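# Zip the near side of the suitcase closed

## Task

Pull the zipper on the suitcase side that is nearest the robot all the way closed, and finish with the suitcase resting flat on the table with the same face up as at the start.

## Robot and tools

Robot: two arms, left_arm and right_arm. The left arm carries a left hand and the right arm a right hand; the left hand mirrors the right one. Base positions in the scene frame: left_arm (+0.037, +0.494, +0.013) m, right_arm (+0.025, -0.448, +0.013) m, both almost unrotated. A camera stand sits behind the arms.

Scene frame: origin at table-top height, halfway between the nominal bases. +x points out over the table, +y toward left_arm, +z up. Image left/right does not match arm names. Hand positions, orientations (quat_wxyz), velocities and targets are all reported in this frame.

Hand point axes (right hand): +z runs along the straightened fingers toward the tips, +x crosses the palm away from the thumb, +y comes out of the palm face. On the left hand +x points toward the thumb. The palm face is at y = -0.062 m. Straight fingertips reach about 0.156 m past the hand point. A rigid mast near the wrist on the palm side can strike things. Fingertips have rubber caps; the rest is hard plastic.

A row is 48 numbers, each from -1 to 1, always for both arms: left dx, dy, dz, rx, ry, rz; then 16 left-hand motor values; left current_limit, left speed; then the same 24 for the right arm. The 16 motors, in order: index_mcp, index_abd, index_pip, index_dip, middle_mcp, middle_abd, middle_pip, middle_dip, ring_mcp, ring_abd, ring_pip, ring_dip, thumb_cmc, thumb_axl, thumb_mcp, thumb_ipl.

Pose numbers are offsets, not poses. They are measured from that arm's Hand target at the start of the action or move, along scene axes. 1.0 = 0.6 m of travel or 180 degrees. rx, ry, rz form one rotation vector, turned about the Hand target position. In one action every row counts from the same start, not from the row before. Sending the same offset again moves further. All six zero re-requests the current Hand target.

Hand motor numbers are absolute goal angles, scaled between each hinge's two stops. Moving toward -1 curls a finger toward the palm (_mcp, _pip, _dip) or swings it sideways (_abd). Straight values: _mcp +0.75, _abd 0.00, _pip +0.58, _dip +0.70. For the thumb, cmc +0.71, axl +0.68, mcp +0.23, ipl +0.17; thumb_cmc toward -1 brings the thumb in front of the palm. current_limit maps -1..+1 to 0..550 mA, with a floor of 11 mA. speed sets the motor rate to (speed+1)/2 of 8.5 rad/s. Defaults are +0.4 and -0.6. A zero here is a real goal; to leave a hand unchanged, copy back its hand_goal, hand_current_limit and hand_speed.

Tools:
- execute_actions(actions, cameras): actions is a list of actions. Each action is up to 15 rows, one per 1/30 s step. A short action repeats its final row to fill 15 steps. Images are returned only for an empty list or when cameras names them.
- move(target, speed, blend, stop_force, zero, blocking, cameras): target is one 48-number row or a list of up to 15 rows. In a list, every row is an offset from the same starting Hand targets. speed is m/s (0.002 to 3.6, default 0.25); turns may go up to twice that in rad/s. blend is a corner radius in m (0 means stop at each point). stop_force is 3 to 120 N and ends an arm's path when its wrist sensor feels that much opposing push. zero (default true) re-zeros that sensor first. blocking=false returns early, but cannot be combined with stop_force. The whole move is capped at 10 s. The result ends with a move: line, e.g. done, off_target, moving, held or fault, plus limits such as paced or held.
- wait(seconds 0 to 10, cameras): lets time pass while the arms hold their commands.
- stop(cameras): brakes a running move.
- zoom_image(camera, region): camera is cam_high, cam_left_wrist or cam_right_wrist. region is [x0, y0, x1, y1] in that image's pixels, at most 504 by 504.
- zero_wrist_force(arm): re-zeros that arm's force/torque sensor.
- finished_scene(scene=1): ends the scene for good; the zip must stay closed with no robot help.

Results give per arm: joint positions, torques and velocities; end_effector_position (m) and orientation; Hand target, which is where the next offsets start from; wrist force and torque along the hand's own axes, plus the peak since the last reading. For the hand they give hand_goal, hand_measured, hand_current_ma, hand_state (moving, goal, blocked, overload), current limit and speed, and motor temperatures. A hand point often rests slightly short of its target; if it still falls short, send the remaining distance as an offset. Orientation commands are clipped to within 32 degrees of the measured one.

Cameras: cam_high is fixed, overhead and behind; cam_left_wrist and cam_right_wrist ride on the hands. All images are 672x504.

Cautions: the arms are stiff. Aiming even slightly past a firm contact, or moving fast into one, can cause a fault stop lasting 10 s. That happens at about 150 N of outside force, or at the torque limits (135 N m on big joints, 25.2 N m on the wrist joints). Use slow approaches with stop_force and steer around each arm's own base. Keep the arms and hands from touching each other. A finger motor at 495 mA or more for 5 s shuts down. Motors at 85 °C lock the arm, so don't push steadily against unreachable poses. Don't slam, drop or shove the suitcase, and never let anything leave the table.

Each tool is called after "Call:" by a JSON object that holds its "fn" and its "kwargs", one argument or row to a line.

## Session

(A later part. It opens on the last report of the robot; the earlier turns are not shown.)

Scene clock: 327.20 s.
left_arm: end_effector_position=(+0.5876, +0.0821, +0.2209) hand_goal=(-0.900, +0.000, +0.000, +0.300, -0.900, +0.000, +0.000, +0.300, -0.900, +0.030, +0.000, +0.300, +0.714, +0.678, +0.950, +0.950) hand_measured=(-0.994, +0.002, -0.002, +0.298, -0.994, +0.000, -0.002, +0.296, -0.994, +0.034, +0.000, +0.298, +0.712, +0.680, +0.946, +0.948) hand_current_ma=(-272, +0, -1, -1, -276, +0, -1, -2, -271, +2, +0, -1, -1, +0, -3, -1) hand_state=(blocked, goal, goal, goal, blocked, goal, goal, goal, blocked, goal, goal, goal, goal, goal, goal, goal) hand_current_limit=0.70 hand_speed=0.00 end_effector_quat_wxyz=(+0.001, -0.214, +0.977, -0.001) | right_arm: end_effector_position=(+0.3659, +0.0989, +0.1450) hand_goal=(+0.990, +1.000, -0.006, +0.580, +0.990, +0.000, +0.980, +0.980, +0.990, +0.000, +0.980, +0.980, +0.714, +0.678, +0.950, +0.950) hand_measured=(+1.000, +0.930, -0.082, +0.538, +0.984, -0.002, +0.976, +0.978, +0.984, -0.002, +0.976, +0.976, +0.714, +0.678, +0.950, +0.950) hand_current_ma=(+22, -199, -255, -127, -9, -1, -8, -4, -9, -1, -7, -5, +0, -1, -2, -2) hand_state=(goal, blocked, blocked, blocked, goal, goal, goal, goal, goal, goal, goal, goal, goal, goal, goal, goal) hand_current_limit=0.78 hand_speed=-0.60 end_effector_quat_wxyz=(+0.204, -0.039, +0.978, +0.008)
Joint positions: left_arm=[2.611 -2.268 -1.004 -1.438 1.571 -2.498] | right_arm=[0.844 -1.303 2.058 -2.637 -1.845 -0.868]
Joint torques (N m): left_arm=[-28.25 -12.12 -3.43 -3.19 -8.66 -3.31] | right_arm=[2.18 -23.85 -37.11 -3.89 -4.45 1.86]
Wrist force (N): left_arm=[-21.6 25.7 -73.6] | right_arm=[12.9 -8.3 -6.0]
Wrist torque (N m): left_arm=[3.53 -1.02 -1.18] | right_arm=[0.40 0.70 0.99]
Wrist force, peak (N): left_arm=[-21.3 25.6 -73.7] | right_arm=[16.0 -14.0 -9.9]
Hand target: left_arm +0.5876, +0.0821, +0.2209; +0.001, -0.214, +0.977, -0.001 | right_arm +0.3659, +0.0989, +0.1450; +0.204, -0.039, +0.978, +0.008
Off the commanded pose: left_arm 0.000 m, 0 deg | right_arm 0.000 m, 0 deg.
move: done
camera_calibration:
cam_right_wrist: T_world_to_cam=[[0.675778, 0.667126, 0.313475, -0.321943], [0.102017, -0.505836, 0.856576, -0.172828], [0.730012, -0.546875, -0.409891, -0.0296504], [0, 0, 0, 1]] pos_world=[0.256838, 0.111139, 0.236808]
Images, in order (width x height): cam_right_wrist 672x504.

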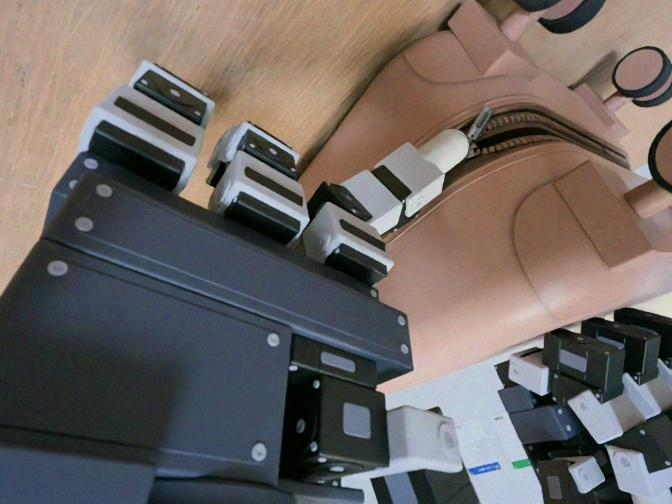

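Call:
{"fn": "move", "kwargs": {
  "target": [
    [0,0,0,0,0,0,-0.9,0,0.0,0.3,-0.9,0,0.0,0.3,-0.9,0.03,0.0,0.3,0.714,0.678,0.95,0.95,0.7,0.0,-0.0350,-0.0200,0.0,0,0,0,0.99,1.0,-0.007,0.58,0.99,0,0.98,0.98,0.99,0,0.98,0.98,0.714,0.678,0.95,0.95,0.78,-0.6],
    [0,0,0,0,0,0,-0.9,0,0.0,0.3,-0.9,0,0.0,0.3,-0.9,0.03,0.0,0.3,0.714,0.678,0.95,0.95,0.7,0.0,-0.0920,-0.1107,0.0,0,0,0.0278,0.99,1.0,-0.007,0.58,0.99,0,0.98,0.98,0.99,0,0.98,0.98,0.714,0.678,0.95,0.95,0.78,-0.6]
  ],
  "speed": [0.05, 0.12],
  "blend": [0.005, 0],
  "cameras": ["cam_high","cam_right_wrist"]
}}

Call:
{"fn": "zoom_image", "kwargs": {
  "camera": "cam_right_wrist",
  "region": [500, 50, 620, 150]
}}

Call:
{"fn": "zoom_image", "kwargs": {
  "camera": "cam_high",
  "region": [220, 180, 440, 360]
}}

Scene clock: 329.43 s.
left_arm: end_effector_position=(+0.5876, +0.0821, +0.2209) hand_goal=(-0.900, +0.000, +0.000, +0.300, -0.900, +0.000, +0.000, +0.300, -0.900, +0.030, +0.000, +0.300, +0.714, +0.678, +0.950, +0.950) hand_measured=(-0.994, +0.002, -0.002, +0.298, -0.994, +0.000, -0.002, +0.296, -0.994, +0.034, +0.000, +0.298, +0.712, +0.680, +0.946, +0.948) hand_current_ma=(-272, +0, -1, -1, -276, +0, -1, -2, -271, +2, +0, -1, -1, +0, -3, -1) hand_state=(blocked, goal, goal, goal, blocked, goal, goal, goal, blocked, goal, goal, goal, goal, goal, goal, goal) hand_current_limit=0.70 hand_speed=0.00 end_effector_quat_wxyz=(+0.001, -0.214, +0.977, -0.001) | right_arm: end_effector_position=(+0.3108, +0.0326, +0.1449) hand_goal=(+0.990, +1.000, -0.006, +0.580, +0.990, +0.000, +0.980, +0.980, +0.990, +0.000, +0.980, +0.980, +0.714, +0.678, +0.950, +0.950) hand_measured=(+0.984, +0.988, -0.010, +0.578, +0.984, -0.002, +0.976, +0.978, +0.984, -0.002, +0.976, +0.976, +0.714, +0.678, +0.950, +0.950) hand_current_ma=(-12, -23, -5, -4, -9, -1, -8, -4, -9, -1, -7, -5, +0, -1, -2, -2) hand_state=(goal, goal, goal, goal, goal, goal, goal, goal, goal, goal, goal, goal, goal, goal, goal, goal) hand_current_limit=0.78 hand_speed=-0.60 end_effector_quat_wxyz=(+0.203, -0.082, +0.976, +0.017)
Joint positions: left_arm=[2.611 -2.268 -1.004 -1.438 1.571 -2.498] | right_arm=[0.802 -1.481 2.296 -2.728 -1.804 -0.994]
Joint torques (N m): left_arm=[-27.97 -12.29 -6.42 -3.27 -8.82 -3.2] | right_arm=[-7.97 -29.47 -2.11 -5.09 2.06 -1.95]
Wrist force (N): left_arm=[-21.5 25.3 -74.5] | right_arm=[-1.6 -0.7 0.7]
Wrist torque (N m): left_arm=[3.58 -1.05 -1.16] | right_arm=[-0.18 0.20 -0.06]
Wrist force, peak (N): left_arm=[-21.6 25.2 -74.7] | right_arm=[12.8 -7.9 -6.0]
Hand target: left_arm +0.5876, +0.0821, +0.2209; +0.001, -0.214, +0.977, -0.001 | right_arm +0.3107, +0.0325, +0.1450; +0.203, -0.082, +0.976, +0.017
Off the commanded pose: left_arm 0.000 m, 0 deg | right_arm 0.000 m, 0 deg.
move: done
camera_calibration:
cam_right_wrist: T_world_to_cam=[[0.615131, 0.723424, 0.313483, -0.223323], [0.145665, -0.495041, 0.856572, -0.214588], [0.774852, -0.48124, -0.409893, -0.0417423], [0, 0, 0, 1]] pos_world=[0.200975, 0.0352391, 0.236708]
Images, in order (width x height): cam_high 672x504, cam_right_wrist 672x504.

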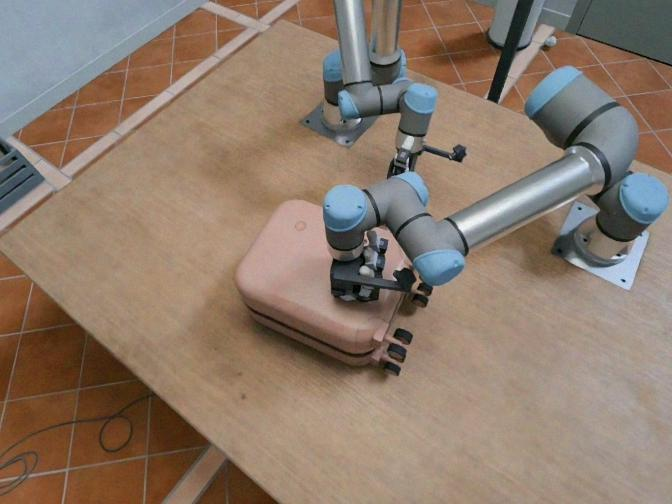

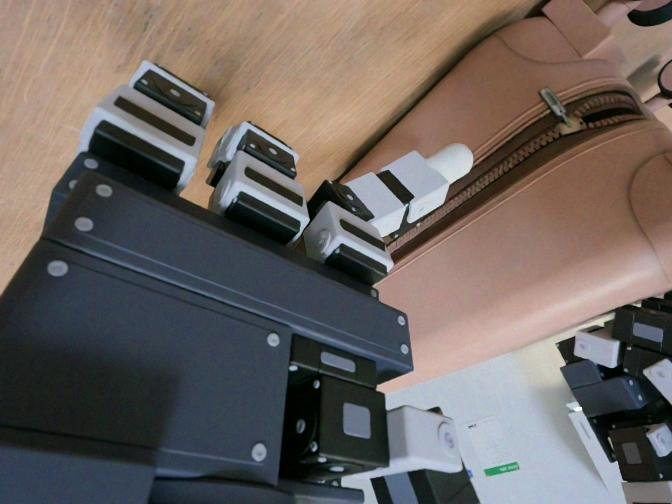

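Scaled by 4.200 from the camera's 672x504 image, which has a finer 960x720 frame.

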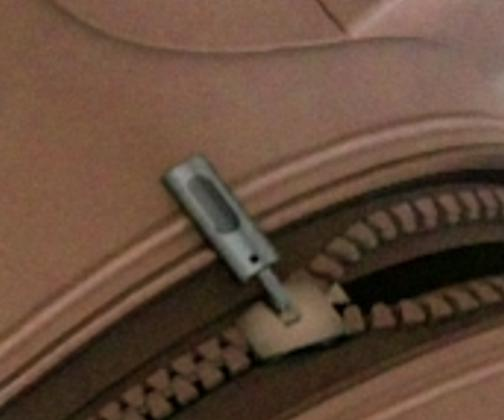

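Scaled by 2.291 from the camera's 672x504 image, which has a finer 960x720 frame.

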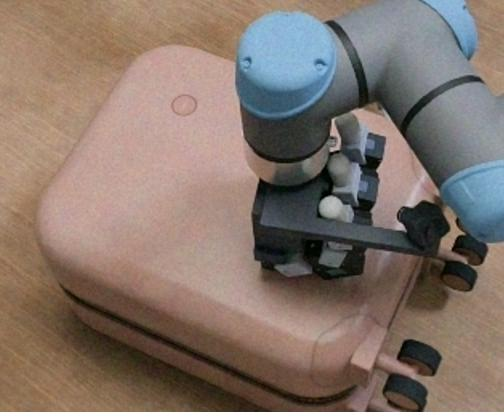

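Call:
{"fn": "move", "kwargs": {
  "target": [0,0,0,0,0,0,-0.9,0,0.0,0.3,-0.9,0,0.0,0.3,-0.9,0.03,0.0,0.3,0.714,0.678,0.95,0.95,0.7,0.0,0.07,0.1203,0.0,0,0,-0.0833,0.99,1.0,-0.007,0.58,0.99,0,0.98,0.98,0.99,0,0.98,0.98,0.714,0.678,0.95,0.95,0.78,-0.6],
  "speed": 0.12
}}

Call:
{"fn": "move", "kwargs": {
  "target": [0,0,0,0,0,0,-0.9,0,0.0,0.3,-0.9,0,0.0,0.3,-0.9,0.03,0.0,0.3,0.714,0.678,0.95,0.95,0.7,0.0,0.0300,-0.0070,0.0,0,0,0,0.99,1.0,-0.007,0.58,0.99,0,0.98,0.98,0.99,0,0.98,0.98,0.714,0.678,0.95,0.95,0.78,-0.6],
  "speed": 0.02,
  "stop_force": 12,
  "cameras": ["cam_right_wrist"]
}}

Call:
{"fn": "zoom_image", "kwargs": {
  "camera": "cam_right_wrist",
  "region": [430, 90, 550, 190]
}}

Scene clock: 332.00 s.
left_arm: end_effector_position=(+0.5876, +0.0821, +0.2209) hand_goal=(-0.900, +0.000, +0.000, +0.300, -0.900, +0.000, +0.000, +0.300, -0.900, +0.030, +0.000, +0.300, +0.714, +0.678, +0.950, +0.950) hand_measured=(-0.994, +0.002, -0.002, +0.298, -0.994, +0.000, -0.002, +0.296, -0.994, +0.034, +0.000, +0.298, +0.712, +0.680, +0.946, +0.948) hand_current_ma=(-272, +0, -1, -1, -276, +0, -1, -2, -271, +2, +0, -1, -1, +0, -3, -1) hand_state=(blocked, goal, goal, goal, blocked, goal, goal, goal, blocked, goal, goal, goal, goal, goal, goal, goal) hand_current_limit=0.70 hand_speed=0.00 end_effector_quat_wxyz=(+0.001, -0.214, +0.977, -0.001) | right_arm: end_effector_position=(+0.3527, +0.1046, +0.1450) hand_goal=(+0.990, +1.000, -0.006, +0.580, +0.990, +0.000, +0.980, +0.980, +0.990, +0.000, +0.980, +0.980, +0.714, +0.678, +0.950, +0.950) hand_measured=(+0.984, +0.988, -0.010, +0.578, +0.984, -0.002, +0.976, +0.978, +0.984, -0.002, +0.976, +0.976, +0.714, +0.678, +0.950, +0.950) hand_current_ma=(-11, -22, -5, -4, -9, -1, -8, -4, -9, -1, -7, -5, +0, -1, -2, -2) hand_state=(goal, goal, goal, goal, goal, goal, goal, goal, goal, goal, goal, goal, goal, goal, goal, goal) hand_current_limit=0.78 hand_speed=-0.60 end_effector_quat_wxyz=(+0.204, +0.046, +0.978, -0.009)
Joint positions: left_arm=[2.611 -2.268 -1.004 -1.438 1.571 -2.498] | right_arm=[0.919 -1.298 2.026 -2.532 -1.912 -0.616]
Joint torques (N m): left_arm=[-27.47 -12.56 -11.45 -3.26 -8.89 -3.26] | right_arm=[6.77 -24.09 -31.27 -0.24 -3.24 1.86]
Wrist force (N): left_arm=[-21.5 25.1 -74.7] | right_arm=[-1.7 -0.9 0.8]
Wrist torque (N m): left_arm=[3.57 -1.05 -1.16] | right_arm=[-0.21 0.21 -0.13]
Wrist force, peak (N): left_arm=[-21.7 25.2 -74.8] | right_arm=[-2.0 -1.0 1.1]
Hand target: left_arm +0.5876, +0.0821, +0.2209; +0.001, -0.214, +0.977, -0.001 | right_arm +0.3527, +0.1047, +0.1450; +0.204, +0.046, +0.978, -0.010
Off the commanded pose: left_arm 0.000 m, 0 deg | right_arm 0.000 m, 0 deg.
move: done

Scene clock: 334.17 s.
left_arm: end_effector_position=(+0.5876, +0.0821, +0.2209) hand_goal=(-0.900, +0.000, +0.000, +0.300, -0.900, +0.000, +0.000, +0.300, -0.900, +0.030, +0.000, +0.300, +0.714, +0.678, +0.950, +0.950) hand_measured=(-0.994, +0.002, -0.002, +0.298, -0.994, +0.000, -0.002, +0.296, -0.994, +0.034, +0.000, +0.298, +0.712, +0.680, +0.946, +0.948) hand_current_ma=(-272, +0, -1, -1, -276, +0, -1, -2, -271, +2, +0, -1, -1, +0, -3, -1) hand_state=(blocked, goal, goal, goal, blocked, goal, goal, goal, blocked, goal, goal, goal, goal, goal, goal, goal) hand_current_limit=0.70 hand_speed=0.00 end_effector_quat_wxyz=(+0.001, -0.214, +0.977, -0.001) | right_arm: end_effector_position=(+0.3698, +0.1007, +0.1450) hand_goal=(+0.990, +1.000, -0.006, +0.580, +0.990, +0.000, +0.980, +0.980, +0.990, +0.000, +0.980, +0.980, +0.714, +0.678, +0.950, +0.950) hand_measured=(+1.000, +1.000, -0.034, +0.560, +0.984, -0.002, +0.976, +0.978, +0.984, -0.002, +0.976, +0.976, +0.714, +0.678, +0.950, +0.950) hand_current_ma=(+21, +0, -75, -46, -9, -1, -8, -4, -9, -1, -7, -5, +0, -1, -2, -2) hand_state=(goal, goal, blocked, goal, goal, goal, goal, goal, goal, goal, goal, goal, goal, goal, goal, goal) hand_current_limit=0.78 hand_speed=-0.60 end_effector_quat_wxyz=(+0.204, +0.046, +0.978, -0.010)
Joint positions: left_arm=[2.611 -2.268 -1.004 -1.438 1.571 -2.498] | right_arm=[0.888 -1.288 2.017 -2.542 -1.905 -0.648]
Joint torques (N m): left_arm=[-27.06 -11.4 -15.75 -3.06 -8.86 -3.24] | right_arm=[2.89 -35.49 -12.44 -2.32 -3.83 1.61]
Wrist force (N): left_arm=[-21.3 26.1 -73.5] | right_arm=[8.1 -10.2 -9.3]
Wrist torque (N m): left_arm=[3.55 -1.05 -1.17] | right_arm=[0.60 0.09 1.00]
Wrist force, peak (N): left_arm=[-21.6 25.3 -74.6] | right_arm=[9.5 -10.9 -11.0]
Hand target: left_arm +0.5876, +0.0821, +0.2209; +0.001, -0.214, +0.977, -0.001 | right_arm +0.3698, +0.1007, +0.1449; +0.204, +0.046, +0.978, -0.010 (not the last commanded pose)
Off the commanded pose: left_arm 0.000 m, 0 deg | right_arm 0.001 m, 0 deg.
move: contact (right_arm)
camera_calibration:
cam_right_wrist: T_world_to_cam=[[0.781304, 0.539746, 0.31343, -0.35188], [0.0127265, -0.515843, 0.856589, -0.138276], [0.624021, -0.665267, -0.409899, 0.0196936], [0, 0, 0, 1]] pos_world=[0.264396, 0.131698, 0.236808]
Images, in order (width x height): cam_right_wrist 672x504.

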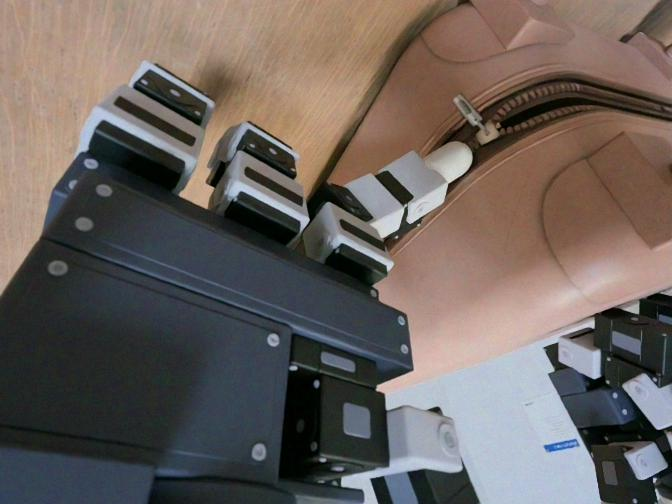

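Scaled by 4.200 from the camera's 672x504 image, which has a finer 960x720 frame.

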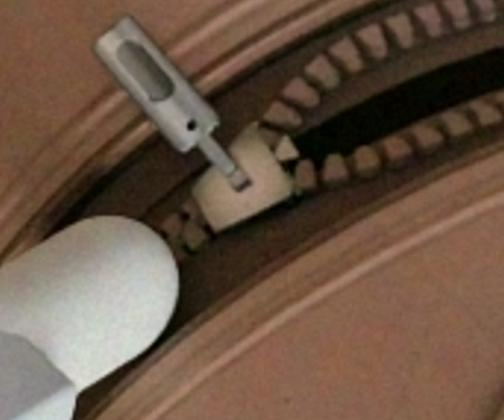

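Call:
{"fn": "move", "kwargs": {
  "target": [0,0,0,0,0,0,-0.9,0,0.0,0.3,-0.9,0,0.0,0.3,-0.9,0.03,0.0,0.3,0.714,0.678,0.95,0.95,0.7,0.0,0.0060,0.0200,0.0035,0,0,0,0.99,1.0,-0.007,0.58,0.99,0,0.98,0.98,0.99,0,0.98,0.98,0.714,0.678,0.95,0.95,0.78,-0.6],
  "speed": 0.02,
  "stop_force": 35,
  "cameras": ["cam_right_wrist"]
}}

Call:
{"fn": "zoom_image", "kwargs": {
  "camera": "cam_right_wrist",
  "region": [430, 90, 550, 190]
}}

Scene clock: 336.07 s.
left_arm: end_effector_position=(+0.5876, +0.0820, +0.2208) hand_goal=(-0.900, +0.000, +0.000, +0.300, -0.900, +0.000, +0.000, +0.300, -0.900, +0.030, +0.000, +0.300, +0.714, +0.678, +0.950, +0.950) hand_measured=(-0.994, +0.002, -0.002, +0.298, -0.994, +0.000, -0.002, +0.296, -0.994, +0.034, +0.000, +0.298, +0.712, +0.680, +0.946, +0.948) hand_current_ma=(-272, +0, -1, -1, -276, +0, -1, -2, -271, +2, +0, -1, -1, +0, -3, -1) hand_state=(blocked, goal, goal, goal, blocked, goal, goal, goal, blocked, goal, goal, goal, goal, goal, goal, goal) hand_current_limit=0.70 hand_speed=0.00 end_effector_quat_wxyz=(+0.001, -0.214, +0.977, -0.001) | right_arm: end_effector_position=(+0.3734, +0.1127, +0.1470) hand_goal=(+0.990, +1.000, -0.006, +0.580, +0.990, +0.000, +0.980, +0.980, +0.990, +0.000, +0.980, +0.980, +0.714, +0.678, +0.950, +0.950) hand_measured=(+1.002, +0.972, +0.000, +0.572, +0.984, -0.002, +0.976, +0.978, +0.984, -0.002, +0.976, +0.976, +0.714, +0.678, +0.950, +0.950) hand_current_ma=(+25, -62, +10, -14, -9, -1, -8, -4, -9, -1, -7, -5, +0, -1, -2, -2) hand_state=(goal, blocked, goal, goal, goal, goal, goal, goal, goal, goal, goal, goal, goal, goal, goal, goal) hand_current_limit=0.78 hand_speed=-0.60 end_effector_quat_wxyz=(+0.204, +0.046, +0.978, -0.010)
Joint positions: left_arm=[2.611 -2.268 -1.004 -1.438 1.571 -2.498] | right_arm=[0.898 -1.268 1.979 -2.522 -1.908 -0.638]
Joint torques (N m): left_arm=[-12.33 -1.37 -19.34 -3.88 -4.67 -3.28] | right_arm=[-0.19 -21.49 -39.84 -4.93 -4.37 0.82]
Wrist force (N): left_arm=[-27.6 0.2 -71.1] | right_arm=[19.3 -22.1 -16.5]
Wrist torque (N m): left_arm=[2.86 -1.01 -0.68] | right_arm=[1.47 0.29 2.38]
Wrist force, peak (N): left_arm=[-21.3 25.8 -73.9] | right_arm=[22.4 -25.1 -19.8]
Hand target: left_arm +0.5876, +0.0821, +0.2209; +0.001, -0.214, +0.977, -0.001 | right_arm +0.3734, +0.1127, +0.1470; +0.204, +0.046, +0.978, -0.010
Off the commanded pose: left_arm 0.000 m, 0 deg | right_arm 0.000 m, 0 deg.
move: done
camera_calibration:
cam_right_wrist: T_world_to_cam=[[0.781304, 0.539746, 0.31343, -0.361828], [0.0127265, -0.515843, 0.856589, -0.133931], [0.624021, -0.665267, -0.409899, 0.0262911], [0, 0, 0, 1]] pos_world=[0.267996, 0.143698, 0.238908]
Images, in order (width x height): cam_right_wrist 672x504.

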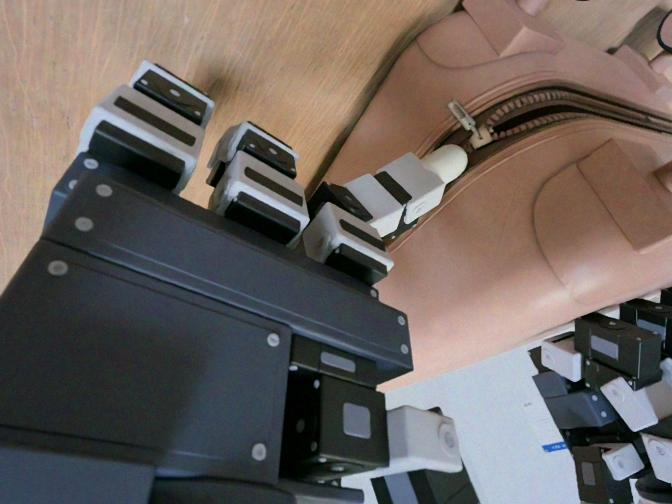

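Scaled by 4.200 from the camera's 672x504 image, which has a finer 960x720 frame.

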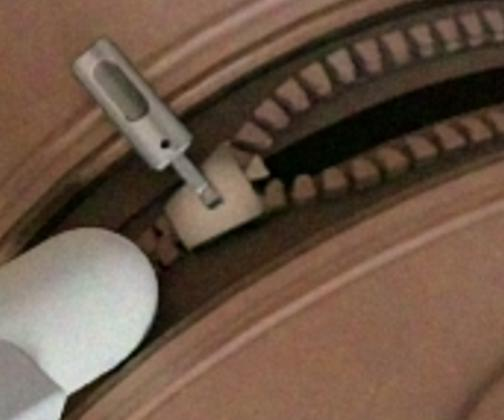

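Call:
{"fn": "wait", "kwargs": {
  "seconds": 0,
  "cameras": ["cam_high"]
}}

Call:
{"fn": "zoom_image", "kwargs": {
  "camera": "cam_high",
  "region": [220, 180, 440, 360]
}}

Scene clock: 336.33 s.
left_arm: end_effector_position=(+0.5876, +0.0821, +0.2208) hand_goal=(-0.900, +0.000, +0.000, +0.300, -0.900, +0.000, +0.000, +0.300, -0.900, +0.030, +0.000, +0.300, +0.714, +0.678, +0.950, +0.950) hand_measured=(-0.994, +0.002, -0.002, +0.298, -0.994, +0.000, -0.002, +0.296, -0.994, +0.034, +0.000, +0.298, +0.712, +0.680, +0.946, +0.948) hand_current_ma=(-272, +0, -1, -1, -276, +0, -1, -2, -271, +2, +0, -1, -1, +0, -3, -1) hand_state=(blocked, goal, goal, goal, blocked, goal, goal, goal, blocked, goal, goal, goal, goal, goal, goal, goal) hand_current_limit=0.70 hand_speed=0.00 end_effector_quat_wxyz=(+0.001, -0.214, +0.977, -0.001) | right_arm: end_effector_position=(+0.3734, +0.1127, +0.1470) hand_goal=(+0.990, +1.000, -0.006, +0.580, +0.990, +0.000, +0.980, +0.980, +0.990, +0.000, +0.980, +0.980, +0.714, +0.678, +0.950, +0.950) hand_measured=(+1.002, +0.972, +0.000, +0.572, +0.984, -0.002, +0.976, +0.978, +0.984, -0.002, +0.976, +0.976, +0.714, +0.678, +0.950, +0.950) hand_current_ma=(+25, -62, +10, -14, -9, -1, -8, -4, -9, -1, -7, -5, +0, -1, -2, -2) hand_state=(goal, blocked, goal, goal, goal, goal, goal, goal, goal, goal, goal, goal, goal, goal, goal, goal) hand_current_limit=0.78 hand_speed=-0.60 end_effector_quat_wxyz=(+0.204, +0.046, +0.978, -0.010)
Joint positions: left_arm=[2.611 -2.268 -1.004 -1.438 1.571 -2.498] | right_arm=[0.898 -1.268 1.979 -2.522 -1.908 -0.638]
Joint torques (N m): left_arm=[-11.55 0.69 -20.1 -4.1 -4.67 -3.23] | right_arm=[0.93 -21.38 -39.93 -4.95 -4.31 0.72]
Wrist force (N): left_arm=[-27.8 0.2 -71.1] | right_arm=[19.3 -22.0 -16.3]
Wrist torque (N m): left_arm=[2.87 -0.98 -0.70] | right_arm=[1.47 0.29 2.39]
Wrist force, peak (N): left_arm=[-27.7 0.2 -71.2] | right_arm=[19.3 -22.1 -16.5]
Hand target: left_arm +0.5876, +0.0821, +0.2209; +0.001, -0.214, +0.977, -0.001 | right_arm +0.3734, +0.1127, +0.1470; +0.204, +0.046, +0.978, -0.010
Off the commanded pose: left_arm 0.000 m, 0 deg | right_arm 0.000 m, 0 deg.
Images, in order (width x height): cam_high 672x504.

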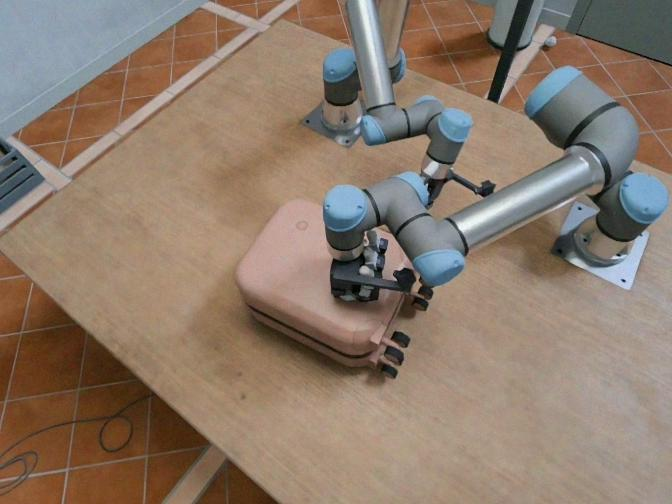

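Scaled by 2.291 from the camera's 672x504 image, which has a finer 960x720 frame.

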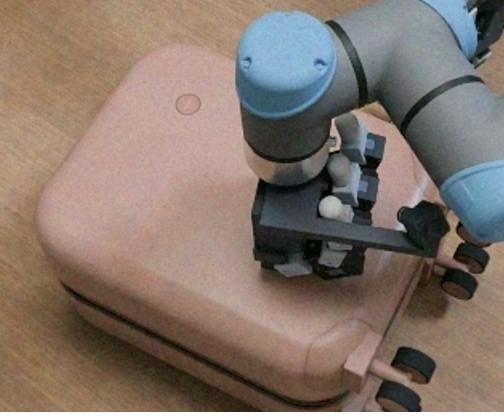

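Call:
{"fn": "move", "kwargs": {
  "target": [
    [0,0,0.0333,0,0,0,-0.9,0,0.0,0.3,-0.9,0,0.0,0.3,-0.9,0.03,0.0,0.3,0.714,0.678,0.95,0.95,0.7,0.0,-0.0350,-0.0250,0.0,0,0,0,0.99,1.0,-0.007,0.58,0.99,0,0.98,0.98,0.99,0,0.98,0.98,0.714,0.678,0.95,0.95,0.78,-0.6],
    [-0.0317,0.0683,0.0333,0,0,0,-0.9,0,0.0,0.3,-0.9,0,0.0,0.3,-0.9,0.03,0.0,0.3,0.714,0.678,0.95,0.95,0.7,0.0,-0.1045,-0.1337,-0.0033,0,0,0.0833,0.99,1.0,-0.007,0.58,0.99,0,0.98,0.98,0.99,0,0.98,0.98,0.714,0.678,0.95,0.95,0.78,-0.6],
    [-0.0317,0.0683,0.0090,0,0,0,-0.9,0,0.0,0.3,-0.9,0,0.0,0.3,-0.9,0.03,0.0,0.3,0.714,0.678,0.95,0.95,0.7,0.0,-0.1045,-0.1337,-0.0033,0,0,0.0833,0.99,1.0,-0.007,0.58,0.99,0,0.98,0.98,0.99,0,0.98,0.98,0.714,0.678,0.95,0.95,0.78,-0.6]
  ],
  "speed": [0.05, 0.12, 0.05],
  "blend": [0.003, 0.003, 0]
}}

Call:
{"fn": "move", "kwargs": {
  "target": [0,0,-0.0170,0,0,0,-0.9,0,0.0,0.3,-0.9,0,0.0,0.3,-0.9,0.03,0.0,0.3,0.714,0.678,0.95,0.95,0.7,0.0,0,0,0.0,0,0,0,0.99,1.0,-0.007,0.58,0.99,0,0.98,0.98,0.99,0,0.98,0.98,0.714,0.678,0.95,0.95,0.78,-0.6],
  "speed": 0.015,
  "stop_force": 70,
  "cameras": ["cam_high","cam_right_wrist"]
}}

Call:
{"fn": "zoom_image", "kwargs": {
  "camera": "cam_right_wrist",
  "region": [500, 50, 620, 150]
}}

Call:
{"fn": "zoom_image", "kwargs": {
  "camera": "cam_high",
  "region": [220, 180, 440, 360]
}}

Scene clock: 339.20 s.
left_arm: end_effector_position=(+0.5686, +0.1230, +0.2263) hand_goal=(-0.900, +0.000, +0.000, +0.300, -0.900, +0.000, +0.000, +0.300, -0.900, +0.030, +0.000, +0.300, +0.714, +0.678, +0.950, +0.950) hand_measured=(-0.914, +0.002, -0.002, +0.298, -0.914, +0.000, -0.002, +0.296, -0.908, +0.034, +0.000, +0.298, +0.712, +0.680, +0.946, +0.948) hand_current_ma=(-17, +0, -1, -1, -19, +0, -1, -2, -7, +2, +0, -1, -1, +0, -3, -1) hand_state=(goal, goal, goal, goal, goal, goal, goal, goal, goal, goal, goal, goal, goal, goal, goal, goal) hand_current_limit=0.70 hand_speed=0.00 end_effector_quat_wxyz=(+0.001, -0.214, +0.977, -0.001) | right_arm: end_effector_position=(+0.3107, +0.0325, +0.1451) hand_goal=(+0.990, +1.000, -0.006, +0.580, +0.990, +0.000, +0.980, +0.980, +0.990, +0.000, +0.980, +0.980, +0.714, +0.678, +0.950, +0.950) hand_measured=(+0.990, +0.988, -0.006, +0.578, +0.984, -0.002, +0.976, +0.978, +0.984, -0.002, +0.976, +0.976, +0.714, +0.678, +0.950, +0.950) hand_current_ma=(+1, -23, +0, -4, -9, -1, -8, -4, -9, -1, -7, -5, +0, -1, -2, -2) hand_state=(goal, goal, goal, goal, goal, goal, goal, goal, goal, goal, goal, goal, goal, goal, goal, goal) hand_current_limit=0.78 hand_speed=-0.60 end_effector_quat_wxyz=(+0.203, -0.082, +0.976, +0.017)
Joint positions: left_arm=[2.648 -2.158 -1.171 -1.381 1.571 -2.461] | right_arm=[0.802 -1.482 2.297 -2.727 -1.804 -0.994]
Joint torques (N m): left_arm=[9.14 24.83 9.05 2.82 -0.03 2.3] | right_arm=[-8.89 -27.6 -2.79 -4.75 2.22 -1.89]
Wrist force (N): left_arm=[-0.1 -6.3 -15.2] | right_arm=[-2.5 -0.9 0.2]
Wrist torque (N m): left_arm=[0.46 -0.11 0.13] | right_arm=[-0.15 0.33 -0.14]
Wrist force, peak (N): left_arm=[-27.6 0.0 -71.1] | right_arm=[19.2 -22.3 -16.5]
Hand target: left_arm +0.5686, +0.1230, +0.2263; +0.001, -0.214, +0.977, -0.001 | right_arm +0.3107, +0.0325, +0.1451; +0.203, -0.082, +0.976, +0.017
Off the commanded pose: left_arm 0.000 m, 0 deg | right_arm 0.000 m, 0 deg.
move: done

Scene clock: 341.03 s.
left_arm: end_effector_position=(+0.5687, +0.1230, +0.2205) hand_goal=(-0.900, +0.000, +0.000, +0.300, -0.900, +0.000, +0.000, +0.300, -0.900, +0.030, +0.000, +0.300, +0.714, +0.678, +0.950, +0.950) hand_measured=(-0.994, +0.002, -0.002, +0.298, -0.994, +0.000, -0.002, +0.296, -0.984, +0.034, +0.000, +0.298, +0.712, +0.680, +0.946, +0.948) hand_current_ma=(-273, +0, -1, -1, -277, +0, -1, -2, -235, +2, +0, -1, -1, +0, -3, -1) hand_state=(blocked, goal, goal, goal, blocked, goal, goal, goal, blocked, goal, goal, goal, goal, goal, goal, goal) hand_current_limit=0.70 hand_speed=0.00 end_effector_quat_wxyz=(+0.001, -0.214, +0.977, -0.001) | right_arm: end_effector_position=(+0.3107, +0.0325, +0.1451) hand_goal=(+0.990, +1.000, -0.006, +0.580, +0.990, +0.000, +0.980, +0.980, +0.990, +0.000, +0.980, +0.980, +0.714, +0.678, +0.950, +0.950) hand_measured=(+0.990, +0.988, -0.006, +0.578, +0.984, -0.002, +0.976, +0.978, +0.984, -0.002, +0.976, +0.976, +0.714, +0.678, +0.950, +0.950) hand_current_ma=(+1, -23, +0, -4, -9, -1, -8, -4, -9, -1, -7, -5, +0, -1, -2, -2) hand_state=(goal, goal, goal, goal, goal, goal, goal, goal, goal, goal, goal, goal, goal, goal, goal, goal) hand_current_limit=0.78 hand_speed=-0.60 end_effector_quat_wxyz=(+0.203, -0.082, +0.976, +0.017)
Joint positions: left_arm=[2.648 -2.161 -1.181 -1.366 1.571 -2.461] | right_arm=[0.802 -1.482 2.297 -2.727 -1.804 -0.994]
Joint torques (N m): left_arm=[9.6 3.16 -13.23 -7.47 1.87 2.26] | right_arm=[-8.64 -28.46 -2.6 -4.74 2.1 -1.92]
Wrist force (N): left_arm=[1.6 -23.4 -82.7] | right_arm=[-2.6 -0.8 0.2]
Wrist torque (N m): left_arm=[2.77 -0.60 0.38] | right_arm=[-0.15 0.33 -0.14]
Wrist force, peak (N): left_arm=[3.3 -23.9 -98.8] | right_arm=[-2.8 -1.0 0.4]
Hand target: left_arm +0.5687, +0.1230, +0.2205; +0.001, -0.214, +0.977, -0.001 (not the last commanded pose) | right_arm +0.3107, +0.0325, +0.1451; +0.203, -0.082, +0.976, +0.017
Off the commanded pose: left_arm 0.004 m, 0 deg | right_arm 0.000 m, 0 deg.
move: contact (left_arm)
camera_calibration:
cam_right_wrist: T_world_to_cam=[[0.615057, 0.723524, 0.313396, -0.22322], [0.145787, -0.494966, 0.856595, -0.214827], [0.774887, -0.481166, -0.409913, -0.0416363], [0, 0, 0, 1]] pos_world=[0.200875, 0.0351393, 0.236908]
Images, in order (width x height): cam_high 672x504, cam_right_wrist 672x504.

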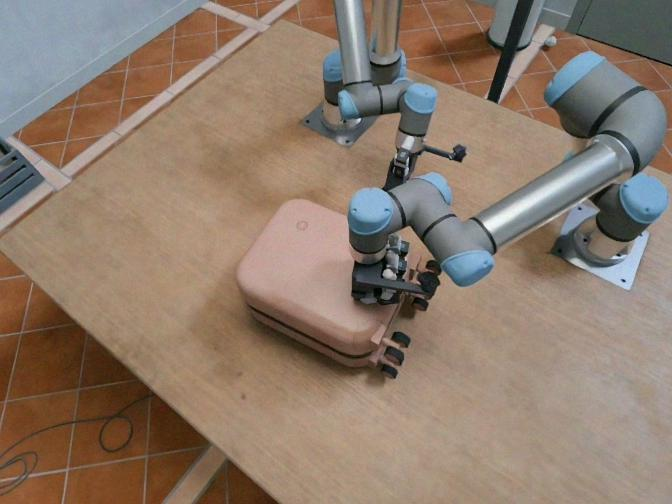

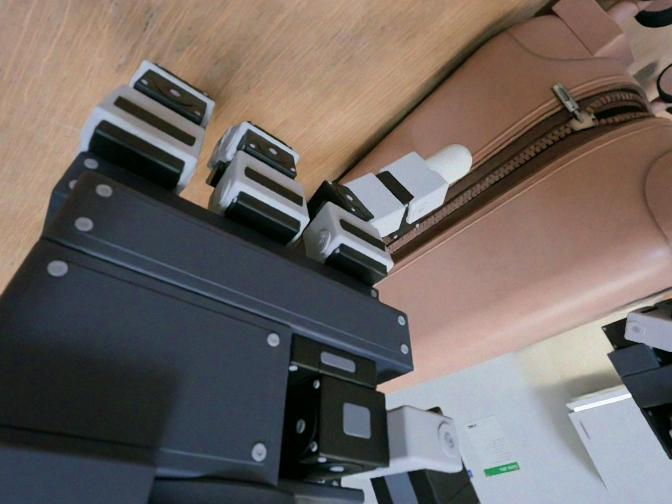

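Scaled by 4.200 from the camera's 672x504 image, which has a finer 960x720 frame.

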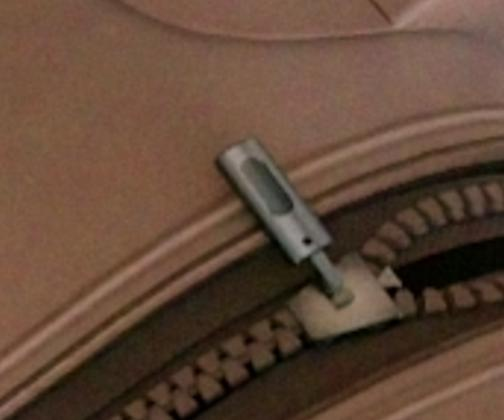

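Scaled by 2.291 from the camera's 672x504 image, which has a finer 960x720 frame.

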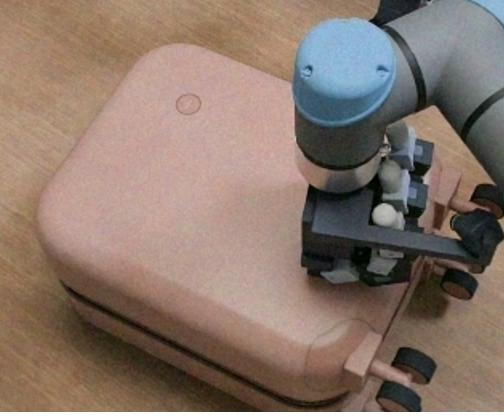

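Call:
{"fn": "move", "kwargs": {
  "target": [0.0005,-0.007,0.0005,0,0,0,-0.9,0,0.0,0.3,-0.9,0,0.0,0.3,-0.9,0.03,0.0,0.3,0.714,0.678,0.95,0.95,0.7,0.0,0.0818,0.1135,0.0,0,0,-0.0556,0.99,1.0,-0.007,0.58,0.99,0,0.98,0.98,0.99,0,0.98,0.98,0.714,0.678,0.95,0.95,0.78,-0.6],
  "speed": 0.12
}}

Call:
{"fn": "move", "kwargs": {
  "target": [0,0,0,0,0,0,-0.9,0,0.0,0.3,-0.9,0,0.0,0.3,-0.9,0.03,0.0,0.3,0.714,0.678,0.95,0.95,0.7,0.0,0.0270,-0.0026,0.0,0,0,0,0.99,1.0,-0.007,0.58,0.99,0,0.98,0.98,0.99,0,0.98,0.98,0.714,0.678,0.95,0.95,0.78,-0.6],
  "speed": 0.02,
  "stop_force": 8
}}

Call:
{"fn": "move", "kwargs": {
  "target": [0,0,0,0,0,0,-0.9,0,0.0,0.3,-0.9,0,0.0,0.3,-0.9,0.03,0.0,0.3,0.714,0.678,0.95,0.95,0.7,0.0,0.0030,0.0165,0.0,0,0,0,0.99,1.0,-0.007,0.58,0.99,0,0.98,0.98,0.99,0,0.98,0.98,0.714,0.678,0.95,0.95,0.78,-0.6],
  "speed": 0.02,
  "stop_force": 35,
  "cameras": ["cam_right_wrist"]
}}

Call:
{"fn": "zoom_image", "kwargs": {
  "camera": "cam_right_wrist",
  "region": [430, 90, 550, 190]
}}

Scene clock: 343.00 s.
left_arm: end_effector_position=(+0.5690, +0.1188, +0.2208) hand_goal=(-0.900, +0.000, +0.000, +0.300, -0.900, +0.000, +0.000, +0.300, -0.900, +0.030, +0.000, +0.300, +0.714, +0.678, +0.950, +0.950) hand_measured=(-0.994, +0.002, -0.002, +0.298, -0.996, +0.000, -0.002, +0.296, -0.986, +0.034, +0.000, +0.298, +0.712, +0.680, +0.946, +0.948) hand_current_ma=(-274, +0, -1, -1, -278, +0, -1, -2, -241, +2, +0, -1, -1, +0, -3, -1) hand_state=(blocked, goal, goal, goal, blocked, goal, goal, goal, blocked, goal, goal, goal, goal, goal, goal, goal) hand_current_limit=0.70 hand_speed=0.00 end_effector_quat_wxyz=(+0.001, -0.214, +0.977, -0.001) | right_arm: end_effector_position=(+0.3597, +0.1005, +0.1451) hand_goal=(+0.990, +1.000, -0.006, +0.580, +0.990, +0.000, +0.980, +0.980, +0.990, +0.000, +0.980, +0.980, +0.714, +0.678, +0.950, +0.950) hand_measured=(+0.990, +0.988, -0.006, +0.578, +0.984, -0.002, +0.976, +0.978, +0.984, -0.002, +0.976, +0.976, +0.714, +0.678, +0.950, +0.950) hand_current_ma=(+1, -22, +0, -4, -9, -1, -8, -4, -9, -1, -7, -5, +0, -1, -2, -2) hand_state=(goal, goal, goal, goal, goal, goal, goal, goal, goal, goal, goal, goal, goal, goal, goal, goal) hand_current_limit=0.78 hand_speed=-0.60 end_effector_quat_wxyz=(+0.204, +0.003, +0.979, -0.001)
Joint positions: left_arm=[2.643 -2.168 -1.169 -1.372 1.571 -2.466] | right_arm=[0.88 -1.303 2.048 -2.589 -1.881 -0.745]
Joint torques (N m): left_arm=[-20.45 -13.2 -0.14 -1.17 -6.63 -2.74] | right_arm=[7.14 -22.33 -30.39 -0.79 -3.42 2.11]
Wrist force (N): left_arm=[-8.6 28.1 -74.0] | right_arm=[-2.8 -0.9 0.4]
Wrist torque (N m): left_arm=[3.50 -0.44 -0.70] | right_arm=[-0.17 0.36 -0.24]
Wrist force, peak (N): left_arm=[-5.4 35.2 -81.5] | right_arm=[-3.0 -1.0 0.2]
Hand target: left_arm +0.5690, +0.1188, +0.2208; +0.001, -0.214, +0.977, -0.001 | right_arm +0.3597, +0.1006, +0.1451; +0.204, +0.003, +0.979, -0.001
Off the commanded pose: left_arm 0.000 m, 0 deg | right_arm 0.000 m, 0 deg.
move: done

Scene clock: 344.63 s.
left_arm: end_effector_position=(+0.5690, +0.1188, +0.2208) hand_goal=(-0.900, +0.000, +0.000, +0.300, -0.900, +0.000, +0.000, +0.300, -0.900, +0.030, +0.000, +0.300, +0.714, +0.678, +0.950, +0.950) hand_measured=(-0.994, +0.002, -0.002, +0.298, -0.996, +0.000, -0.002, +0.296, -0.986, +0.034, +0.000, +0.298, +0.712, +0.680, +0.946, +0.948) hand_current_ma=(-274, +0, -1, -1, -278, +0, -1, -2, -241, +2, +0, -1, -1, +0, -3, -1) hand_state=(blocked, goal, goal, goal, blocked, goal, goal, goal, blocked, goal, goal, goal, goal, goal, goal, goal) hand_current_limit=0.70 hand_speed=0.00 end_effector_quat_wxyz=(+0.001, -0.214, +0.977, -0.001) | right_arm: end_effector_position=(+0.3682, +0.0997, +0.1450) hand_goal=(+0.990, +1.000, -0.006, +0.580, +0.990, +0.000, +0.980, +0.980, +0.990, +0.000, +0.980, +0.980, +0.714, +0.678, +0.950, +0.950) hand_measured=(+1.000, +0.996, -0.026, +0.568, +0.984, -0.002, +0.976, +0.978, +0.984, -0.002, +0.976, +0.976, +0.714, +0.678, +0.950, +0.950) hand_current_ma=(+21, -6, -49, -25, -9, -1, -8, -4, -9, -1, -7, -5, +0, -1, -2, -2) hand_state=(goal, goal, blocked, goal, goal, goal, goal, goal, goal, goal, goal, goal, goal, goal, goal, goal) hand_current_limit=0.78 hand_speed=-0.60 end_effector_quat_wxyz=(+0.204, +0.003, +0.979, -0.001)
Joint positions: left_arm=[2.643 -2.168 -1.169 -1.372 1.571 -2.466] | right_arm=[0.866 -1.296 2.039 -2.592 -1.877 -0.759]
Joint torques (N m): left_arm=[-20.53 -11.57 -0.38 -0.48 -5.32 -2.8] | right_arm=[5.32 -36.59 -5.38 -1.43 -3.77 1.95]
Wrist force (N): left_arm=[-8.7 28.2 -74.1] | right_arm=[1.3 -3.8 -2.9]
Wrist torque (N m): left_arm=[3.52 -0.45 -0.70] | right_arm=[0.09 0.38 0.17]
Wrist force, peak (N): left_arm=[-8.5 28.3 -74.2] | right_arm=[6.0 -7.7 -6.9]
Hand target: left_arm +0.5690, +0.1188, +0.2208; +0.001, -0.214, +0.977, -0.001 | right_arm +0.3682, +0.0997, +0.1450; +0.204, +0.003, +0.979, -0.001 (not the last commanded pose)
Off the commanded pose: left_arm 0.000 m, 0 deg | right_arm 0.008 m, 0 deg.
move: contact (right_arm)

Scene clock: 346.13 s.
left_arm: end_effector_position=(+0.5690, +0.1188, +0.2208) hand_goal=(-0.900, +0.000, +0.000, +0.300, -0.900, +0.000, +0.000, +0.300, -0.900, +0.030, +0.000, +0.300, +0.714, +0.678, +0.950, +0.950) hand_measured=(-0.994, +0.002, -0.002, +0.298, -0.996, +0.000, -0.002, +0.296, -0.986, +0.034, +0.000, +0.298, +0.712, +0.680, +0.946, +0.948) hand_current_ma=(-274, +0, -1, -1, -278, +0, -1, -2, -241, +2, +0, -1, -1, +0, -3, -1) hand_state=(blocked, goal, goal, goal, blocked, goal, goal, goal, blocked, goal, goal, goal, goal, goal, goal, goal) hand_current_limit=0.70 hand_speed=0.00 end_effector_quat_wxyz=(+0.001, -0.214, +0.977, -0.001) | right_arm: end_effector_position=(+0.3700, +0.1096, +0.1450) hand_goal=(+0.990, +1.000, -0.006, +0.580, +0.990, +0.000, +0.980, +0.980, +0.990, +0.000, +0.980, +0.980, +0.714, +0.678, +0.950, +0.950) hand_measured=(+1.000, +0.978, -0.034, +0.562, +0.984, -0.002, +0.976, +0.978, +0.984, -0.002, +0.976, +0.976, +0.714, +0.678, +0.950, +0.950) hand_current_ma=(+22, -47, -75, -40, -9, -1, -8, -4, -9, -1, -7, -5, +0, -1, -2, -2) hand_state=(goal, blocked, blocked, goal, goal, goal, goal, goal, goal, goal, goal, goal, goal, goal, goal, goal) hand_current_limit=0.78 hand_speed=-0.60 end_effector_quat_wxyz=(+0.204, +0.003, +0.979, -0.001)
Joint positions: left_arm=[2.643 -2.168 -1.169 -1.372 1.571 -2.466] | right_arm=[0.876 -1.278 2.012 -2.58 -1.88 -0.749]
Joint torques (N m): left_arm=[-20.51 -9.55 -0.82 0.29 -4.59 -2.74] | right_arm=[3.88 -21.93 -36.03 -3.14 -3.73 1.54]
Wrist force (N): left_arm=[-8.8 28.9 -72.8] | right_arm=[9.7 -11.3 -8.5]
Wrist torque (N m): left_arm=[3.47 -0.44 -0.71] | right_arm=[0.65 0.49 1.07]
Wrist force, peak (N): left_arm=[-8.7 28.3 -74.4] | right_arm=[9.7 -11.7 -8.9]
Hand target: left_arm +0.5690, +0.1188, +0.2208; +0.001, -0.214, +0.977, -0.001 | right_arm +0.3700, +0.1096, +0.1450; +0.204, +0.003, +0.979, -0.001
Off the commanded pose: left_arm 0.000 m, 0 deg | right_arm 0.000 m, 0 deg.
move: done
camera_calibration:
cam_right_wrist: T_world_to_cam=[[0.731435, 0.60566, 0.313335, -0.345728], [0.0575863, -0.512716, 0.856625, -0.150703], [0.679475, -0.608522, -0.409896, -0.00125895], [0, 0, 0, 1]] pos_world=[0.262411, 0.13136, 0.236908]
Images, in order (width x height): cam_right_wrist 672x504.

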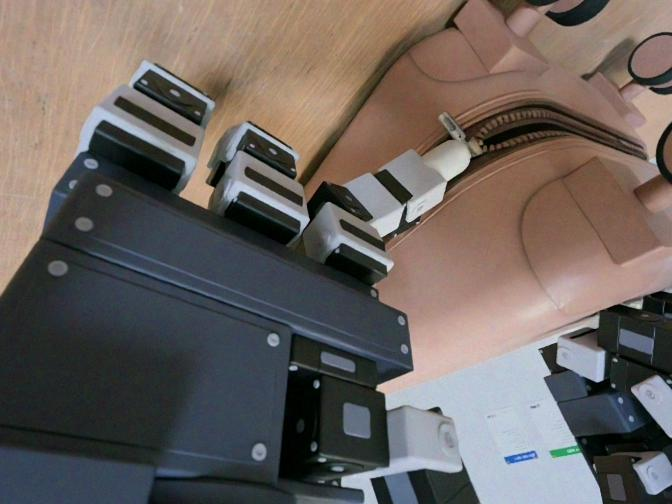

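Scaled by 4.200 from the camera's 672x504 image, which has a finer 960x720 frame.

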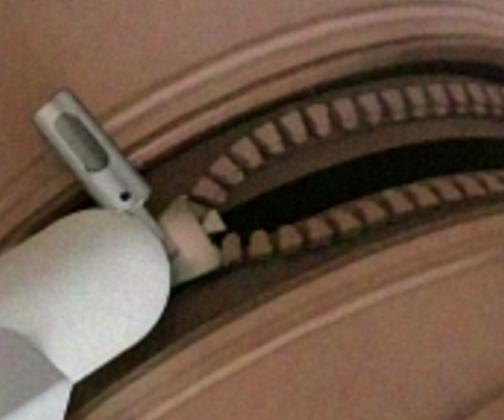

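Call:
{"fn": "move", "kwargs": {
  "target": [0,0,0,0,0,0,-0.9,0,0.0,0.3,-0.9,0,0.0,0.3,-0.9,0.03,0.0,0.3,0.714,0.678,0.95,0.95,0.7,0.0,0.0031,0.0130,0.0020,0,0,0,0.99,1.0,-0.007,0.58,0.99,0,0.98,0.98,0.99,0,0.98,0.98,0.714,0.678,0.95,0.95,0.78,-0.6],
  "speed": 0.02,
  "stop_force": 35,
  "cameras": ["cam_right_wrist"]
}}

Call:
{"fn": "zoom_image", "kwargs": {
  "camera": "cam_right_wrist",
  "region": [430, 90, 550, 190]
}}

Scene clock: 347.73 s.
left_arm: end_effector_position=(+0.5690, +0.1188, +0.2208) hand_goal=(-0.900, +0.000, +0.000, +0.300, -0.900, +0.000, +0.000, +0.300, -0.900, +0.030, +0.000, +0.300, +0.714, +0.678, +0.950, +0.950) hand_measured=(-0.994, +0.002, -0.002, +0.298, -0.996, +0.000, -0.002, +0.296, -0.986, +0.034, +0.000, +0.298, +0.712, +0.680, +0.946, +0.948) hand_current_ma=(-274, +0, -1, -1, -278, +0, -1, -2, -241, +2, +0, -1, -1, +0, -3, -1) hand_state=(blocked, goal, goal, goal, blocked, goal, goal, goal, blocked, goal, goal, goal, goal, goal, goal, goal) hand_current_limit=0.70 hand_speed=0.00 end_effector_quat_wxyz=(+0.001, -0.214, +0.977, -0.001) | right_arm: end_effector_position=(+0.3719, +0.1174, +0.1462) hand_goal=(+0.990, +1.000, -0.006, +0.580, +0.990, +0.000, +0.980, +0.980, +0.990, +0.000, +0.980, +0.980, +0.714, +0.678, +0.950, +0.950) hand_measured=(+1.000, +0.950, -0.048, +0.556, +0.984, -0.002, +0.976, +0.978, +0.984, -0.002, +0.976, +0.976, +0.714, +0.678, +0.950, +0.950) hand_current_ma=(+22, -132, -122, -61, -9, -1, -8, -4, -9, -1, -7, -5, +0, -1, -2, -2) hand_state=(goal, blocked, blocked, blocked, goal, goal, goal, goal, goal, goal, goal, goal, goal, goal, goal, goal) hand_current_limit=0.78 hand_speed=-0.60 end_effector_quat_wxyz=(+0.204, +0.003, +0.979, -0.001)
Joint positions: left_arm=[2.643 -2.168 -1.169 -1.372 1.571 -2.466] | right_arm=[0.883 -1.265 1.988 -2.567 -1.882 -0.742]
Joint torques (N m): left_arm=[-20.58 -7.43 -8.95 1.15 -4.64 -2.79] | right_arm=[3.89 -26.04 -35.72 -3.03 -4.56 1.99]
Wrist force (N): left_arm=[-13.1 20.6 -71.7] | right_arm=[8.0 -7.6 -4.9]
Wrist torque (N m): left_arm=[3.41 -0.45 -0.70] | right_arm=[0.32 0.70 0.72]
Wrist force, peak (N): left_arm=[-8.7 29.0 -72.9] | right_arm=[10.8 -11.3 -8.3]
Hand target: left_arm +0.5690, +0.1188, +0.2208; +0.001, -0.214, +0.977, -0.001 | right_arm +0.3719, +0.1174, +0.1462; +0.204, +0.003, +0.979, -0.001
Off the commanded pose: left_arm 0.000 m, 0 deg | right_arm 0.000 m, 0 deg.
move: done
camera_calibration:
cam_right_wrist: T_world_to_cam=[[0.731435, 0.60566, 0.313335, -0.352218], [0.0575863, -0.512716, 0.856625, -0.147841], [0.679475, -0.608522, -0.409896, 0.00268839], [0, 0, 0, 1]] pos_world=[0.264311, 0.13916, 0.238108]
Images, in order (width x height): cam_right_wrist 672x504.

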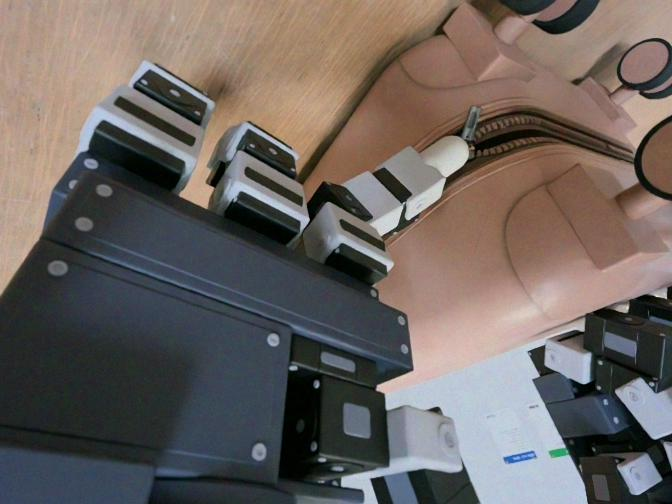

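Scaled by 4.200 from the camera's 672x504 image, which has a finer 960x720 frame.

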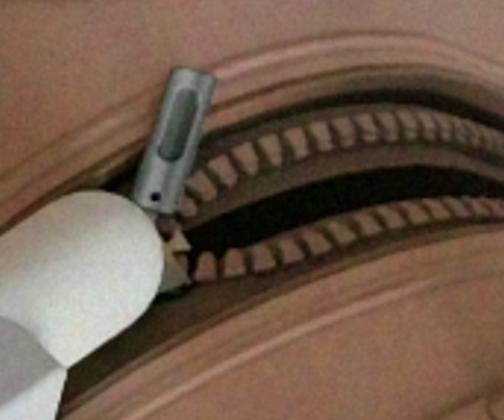

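Call:
{"fn": "move", "kwargs": {
  "target": [
    [0,0,0,0,0,0,-0.9,0,0.0,0.3,-0.9,0,0.0,0.3,-0.9,0.03,0.0,0.3,0.714,0.678,0.95,0.95,0.7,0.0,-0.0218,0.0082,-0.002,0,0,0,0.99,1.0,-0.007,0.58,0.99,0,0.98,0.98,0.99,0,0.98,0.98,0.714,0.678,0.95,0.95,0.78,-0.6],
    [0,0,0,0,0,0,-0.9,0,0.0,0.3,-0.9,0,0.0,0.3,-0.9,0.03,0.0,0.3,0.714,0.678,0.95,0.95,0.7,0.0,-0.0123,0.0005,-0.002,0,0,-0.0278,0.99,1.0,-0.007,0.58,0.99,0,0.98,0.98,0.99,0,0.98,0.98,0.714,0.678,0.95,0.95,0.78,-0.6]
  ],
  "speed": [0.05, 0.08],
  "blend": [0.003, 0]
}}

Call:
{"fn": "move", "kwargs": {
  "target": [0,0,0,0,0,0,-0.9,0,0.0,0.3,-0.9,0,0.0,0.3,-0.9,0.03,0.0,0.3,0.714,0.678,0.95,0.95,0.7,0.0,0.0270,-0.0063,0.0,0,0,0,0.99,1.0,-0.007,0.58,0.99,0,0.98,0.98,0.99,0,0.98,0.98,0.714,0.678,0.95,0.95,0.78,-0.6],
  "speed": 0.02,
  "stop_force": 11,
  "cameras": ["cam_right_wrist"]
}}

Call:
{"fn": "zoom_image", "kwargs": {
  "camera": "cam_right_wrist",
  "region": [430, 90, 550, 190]
}}

Scene clock: 349.83 s.
left_arm: end_effector_position=(+0.5690, +0.1188, +0.2208) hand_goal=(-0.900, +0.000, +0.000, +0.300, -0.900, +0.000, +0.000, +0.300, -0.900, +0.030, +0.000, +0.300, +0.714, +0.678, +0.950, +0.950) hand_measured=(-0.994, +0.002, -0.002, +0.298, -0.996, +0.000, -0.002, +0.296, -0.986, +0.034, +0.000, +0.298, +0.712, +0.680, +0.946, +0.948) hand_current_ma=(-274, +0, -1, -1, -278, +0, -1, -2, -241, +2, +0, -1, -1, +0, -3, -1) hand_state=(blocked, goal, goal, goal, blocked, goal, goal, goal, blocked, goal, goal, goal, goal, goal, goal, goal) hand_current_limit=0.70 hand_speed=0.00 end_effector_quat_wxyz=(+0.001, -0.214, +0.977, -0.001) | right_arm: end_effector_position=(+0.3645, +0.1177, +0.1450) hand_goal=(+0.990, +1.000, -0.006, +0.580, +0.990, +0.000, +0.980, +0.980, +0.990, +0.000, +0.980, +0.980, +0.714, +0.678, +0.950, +0.950) hand_measured=(+0.990, +0.988, -0.010, +0.578, +0.984, -0.002, +0.976, +0.978, +0.984, -0.002, +0.976, +0.976, +0.714, +0.678, +0.950, +0.950) hand_current_ma=(+1, -23, -6, -4, -9, -1, -8, -4, -9, -1, -7, -5, +0, -1, -2, -2) hand_state=(goal, goal, goal, goal, goal, goal, goal, goal, goal, goal, goal, goal, goal, goal, goal, goal) hand_current_limit=0.78 hand_speed=-0.60 end_effector_quat_wxyz=(+0.204, +0.046, +0.978, -0.010)
Joint positions: left_arm=[2.643 -2.168 -1.169 -1.372 1.571 -2.466] | right_arm=[0.917 -1.264 1.979 -2.519 -1.912 -0.618]
Joint torques (N m): left_arm=[-20.27 -4.7 -16.78 1.53 -4.55 -2.76] | right_arm=[7.35 -24.27 -31.12 -0.8 -3.47 1.96]
Wrist force (N): left_arm=[-12.9 20.1 -72.7] | right_arm=[-2.7 -1.4 0.3]
Wrist torque (N m): left_arm=[3.43 -0.47 -0.68] | right_arm=[-0.22 0.34 -0.22]
Wrist force, peak (N): left_arm=[-13.2 20.4 -72.8] | right_arm=[8.0 -7.6 -4.9]
Hand target: left_arm +0.5690, +0.1188, +0.2208; +0.001, -0.214, +0.977, -0.001 | right_arm +0.3645, +0.1177, +0.1450; +0.204, +0.046, +0.978, -0.010
Off the commanded pose: left_arm 0.000 m, 0 deg | right_arm 0.000 m, 0 deg.
move: done

Scene clock: 351.63 s.
left_arm: end_effector_position=(+0.5690, +0.1188, +0.2208) hand_goal=(-0.900, +0.000, +0.000, +0.300, -0.900, +0.000, +0.000, +0.300, -0.900, +0.030, +0.000, +0.300, +0.714, +0.678, +0.950, +0.950) hand_measured=(-0.994, +0.002, -0.002, +0.298, -0.996, +0.000, -0.002, +0.296, -0.986, +0.034, +0.000, +0.298, +0.712, +0.680, +0.946, +0.948) hand_current_ma=(-274, +0, -1, -1, -278, +0, -1, -2, -241, +2, +0, -1, -1, +0, -3, -1) hand_state=(blocked, goal, goal, goal, blocked, goal, goal, goal, blocked, goal, goal, goal, goal, goal, goal, goal) hand_current_limit=0.70 hand_speed=0.00 end_effector_quat_wxyz=(+0.001, -0.214, +0.977, -0.001) | right_arm: end_effector_position=(+0.3742, +0.1154, +0.1450) hand_goal=(+0.990, +1.000, -0.006, +0.580, +0.990, +0.000, +0.980, +0.980, +0.990, +0.000, +0.980, +0.980, +0.714, +0.678, +0.950, +0.950) hand_measured=(+1.000, +0.994, -0.036, +0.562, +0.984, -0.002, +0.976, +0.978, +0.984, -0.002, +0.976, +0.976, +0.714, +0.678, +0.950, +0.950) hand_current_ma=(+21, -9, -84, -44, -9, -1, -8, -4, -9, -1, -7, -5, +0, -1, -2, -2) hand_state=(goal, goal, blocked, goal, goal, goal, goal, goal, goal, goal, goal, goal, goal, goal, goal, goal) hand_current_limit=0.78 hand_speed=-0.60 end_effector_quat_wxyz=(+0.204, +0.046, +0.978, -0.010)
Joint positions: left_arm=[2.643 -2.168 -1.169 -1.372 1.571 -2.466] | right_arm=[0.9 -1.259 1.973 -2.524 -1.908 -0.635]
Joint torques (N m): left_arm=[-20.67 -2.08 -14.68 1.47 -4.59 -2.84] | right_arm=[4.57 -39.17 -6.25 -1.57 -3.8 1.84]
Wrist force (N): left_arm=[-13.2 20.6 -72.2] | right_arm=[2.6 -5.3 -3.8]
Wrist torque (N m): left_arm=[3.44 -0.44 -0.71] | right_arm=[0.13 0.38 0.29]
Wrist force, peak (N): left_arm=[-13.0 20.3 -72.9] | right_arm=[7.7 -9.3 -8.1]
Hand target: left_arm +0.5690, +0.1188, +0.2208; +0.001, -0.214, +0.977, -0.001 | right_arm +0.3742, +0.1154, +0.1450; +0.204, +0.046, +0.978, -0.010 (not the last commanded pose)
Off the commanded pose: left_arm 0.000 m, 0 deg | right_arm 0.007 m, 0 deg.
move: contact (right_arm)
camera_calibration:
cam_right_wrist: T_world_to_cam=[[0.781518, 0.539557, 0.313222, -0.363312], [0.0127249, -0.515734, 0.856654, -0.130782], [0.623753, -0.665505, -0.409921, 0.0267779], [0, 0, 0, 1]] pos_world=[0.268896, 0.146399, 0.236809]
Images, in order (width x height): cam_right_wrist 672x504.

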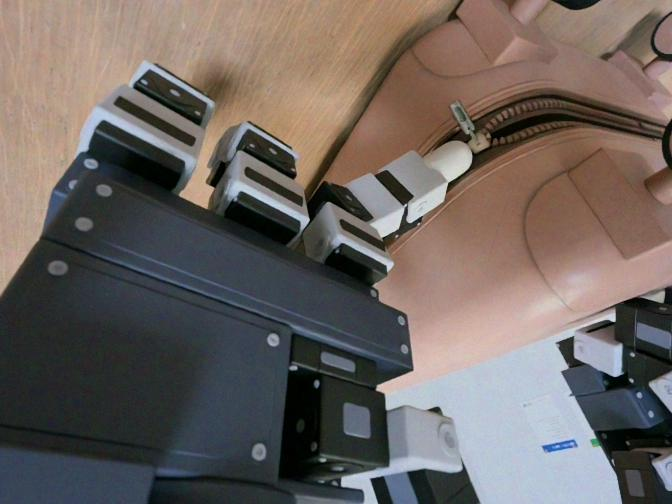

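Scaled by 4.200 from the camera's 672x504 image, which has a finer 960x720 frame.

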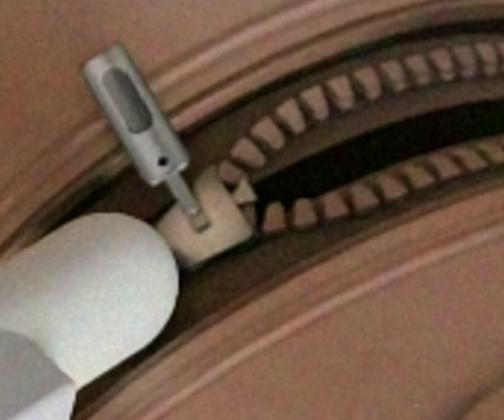

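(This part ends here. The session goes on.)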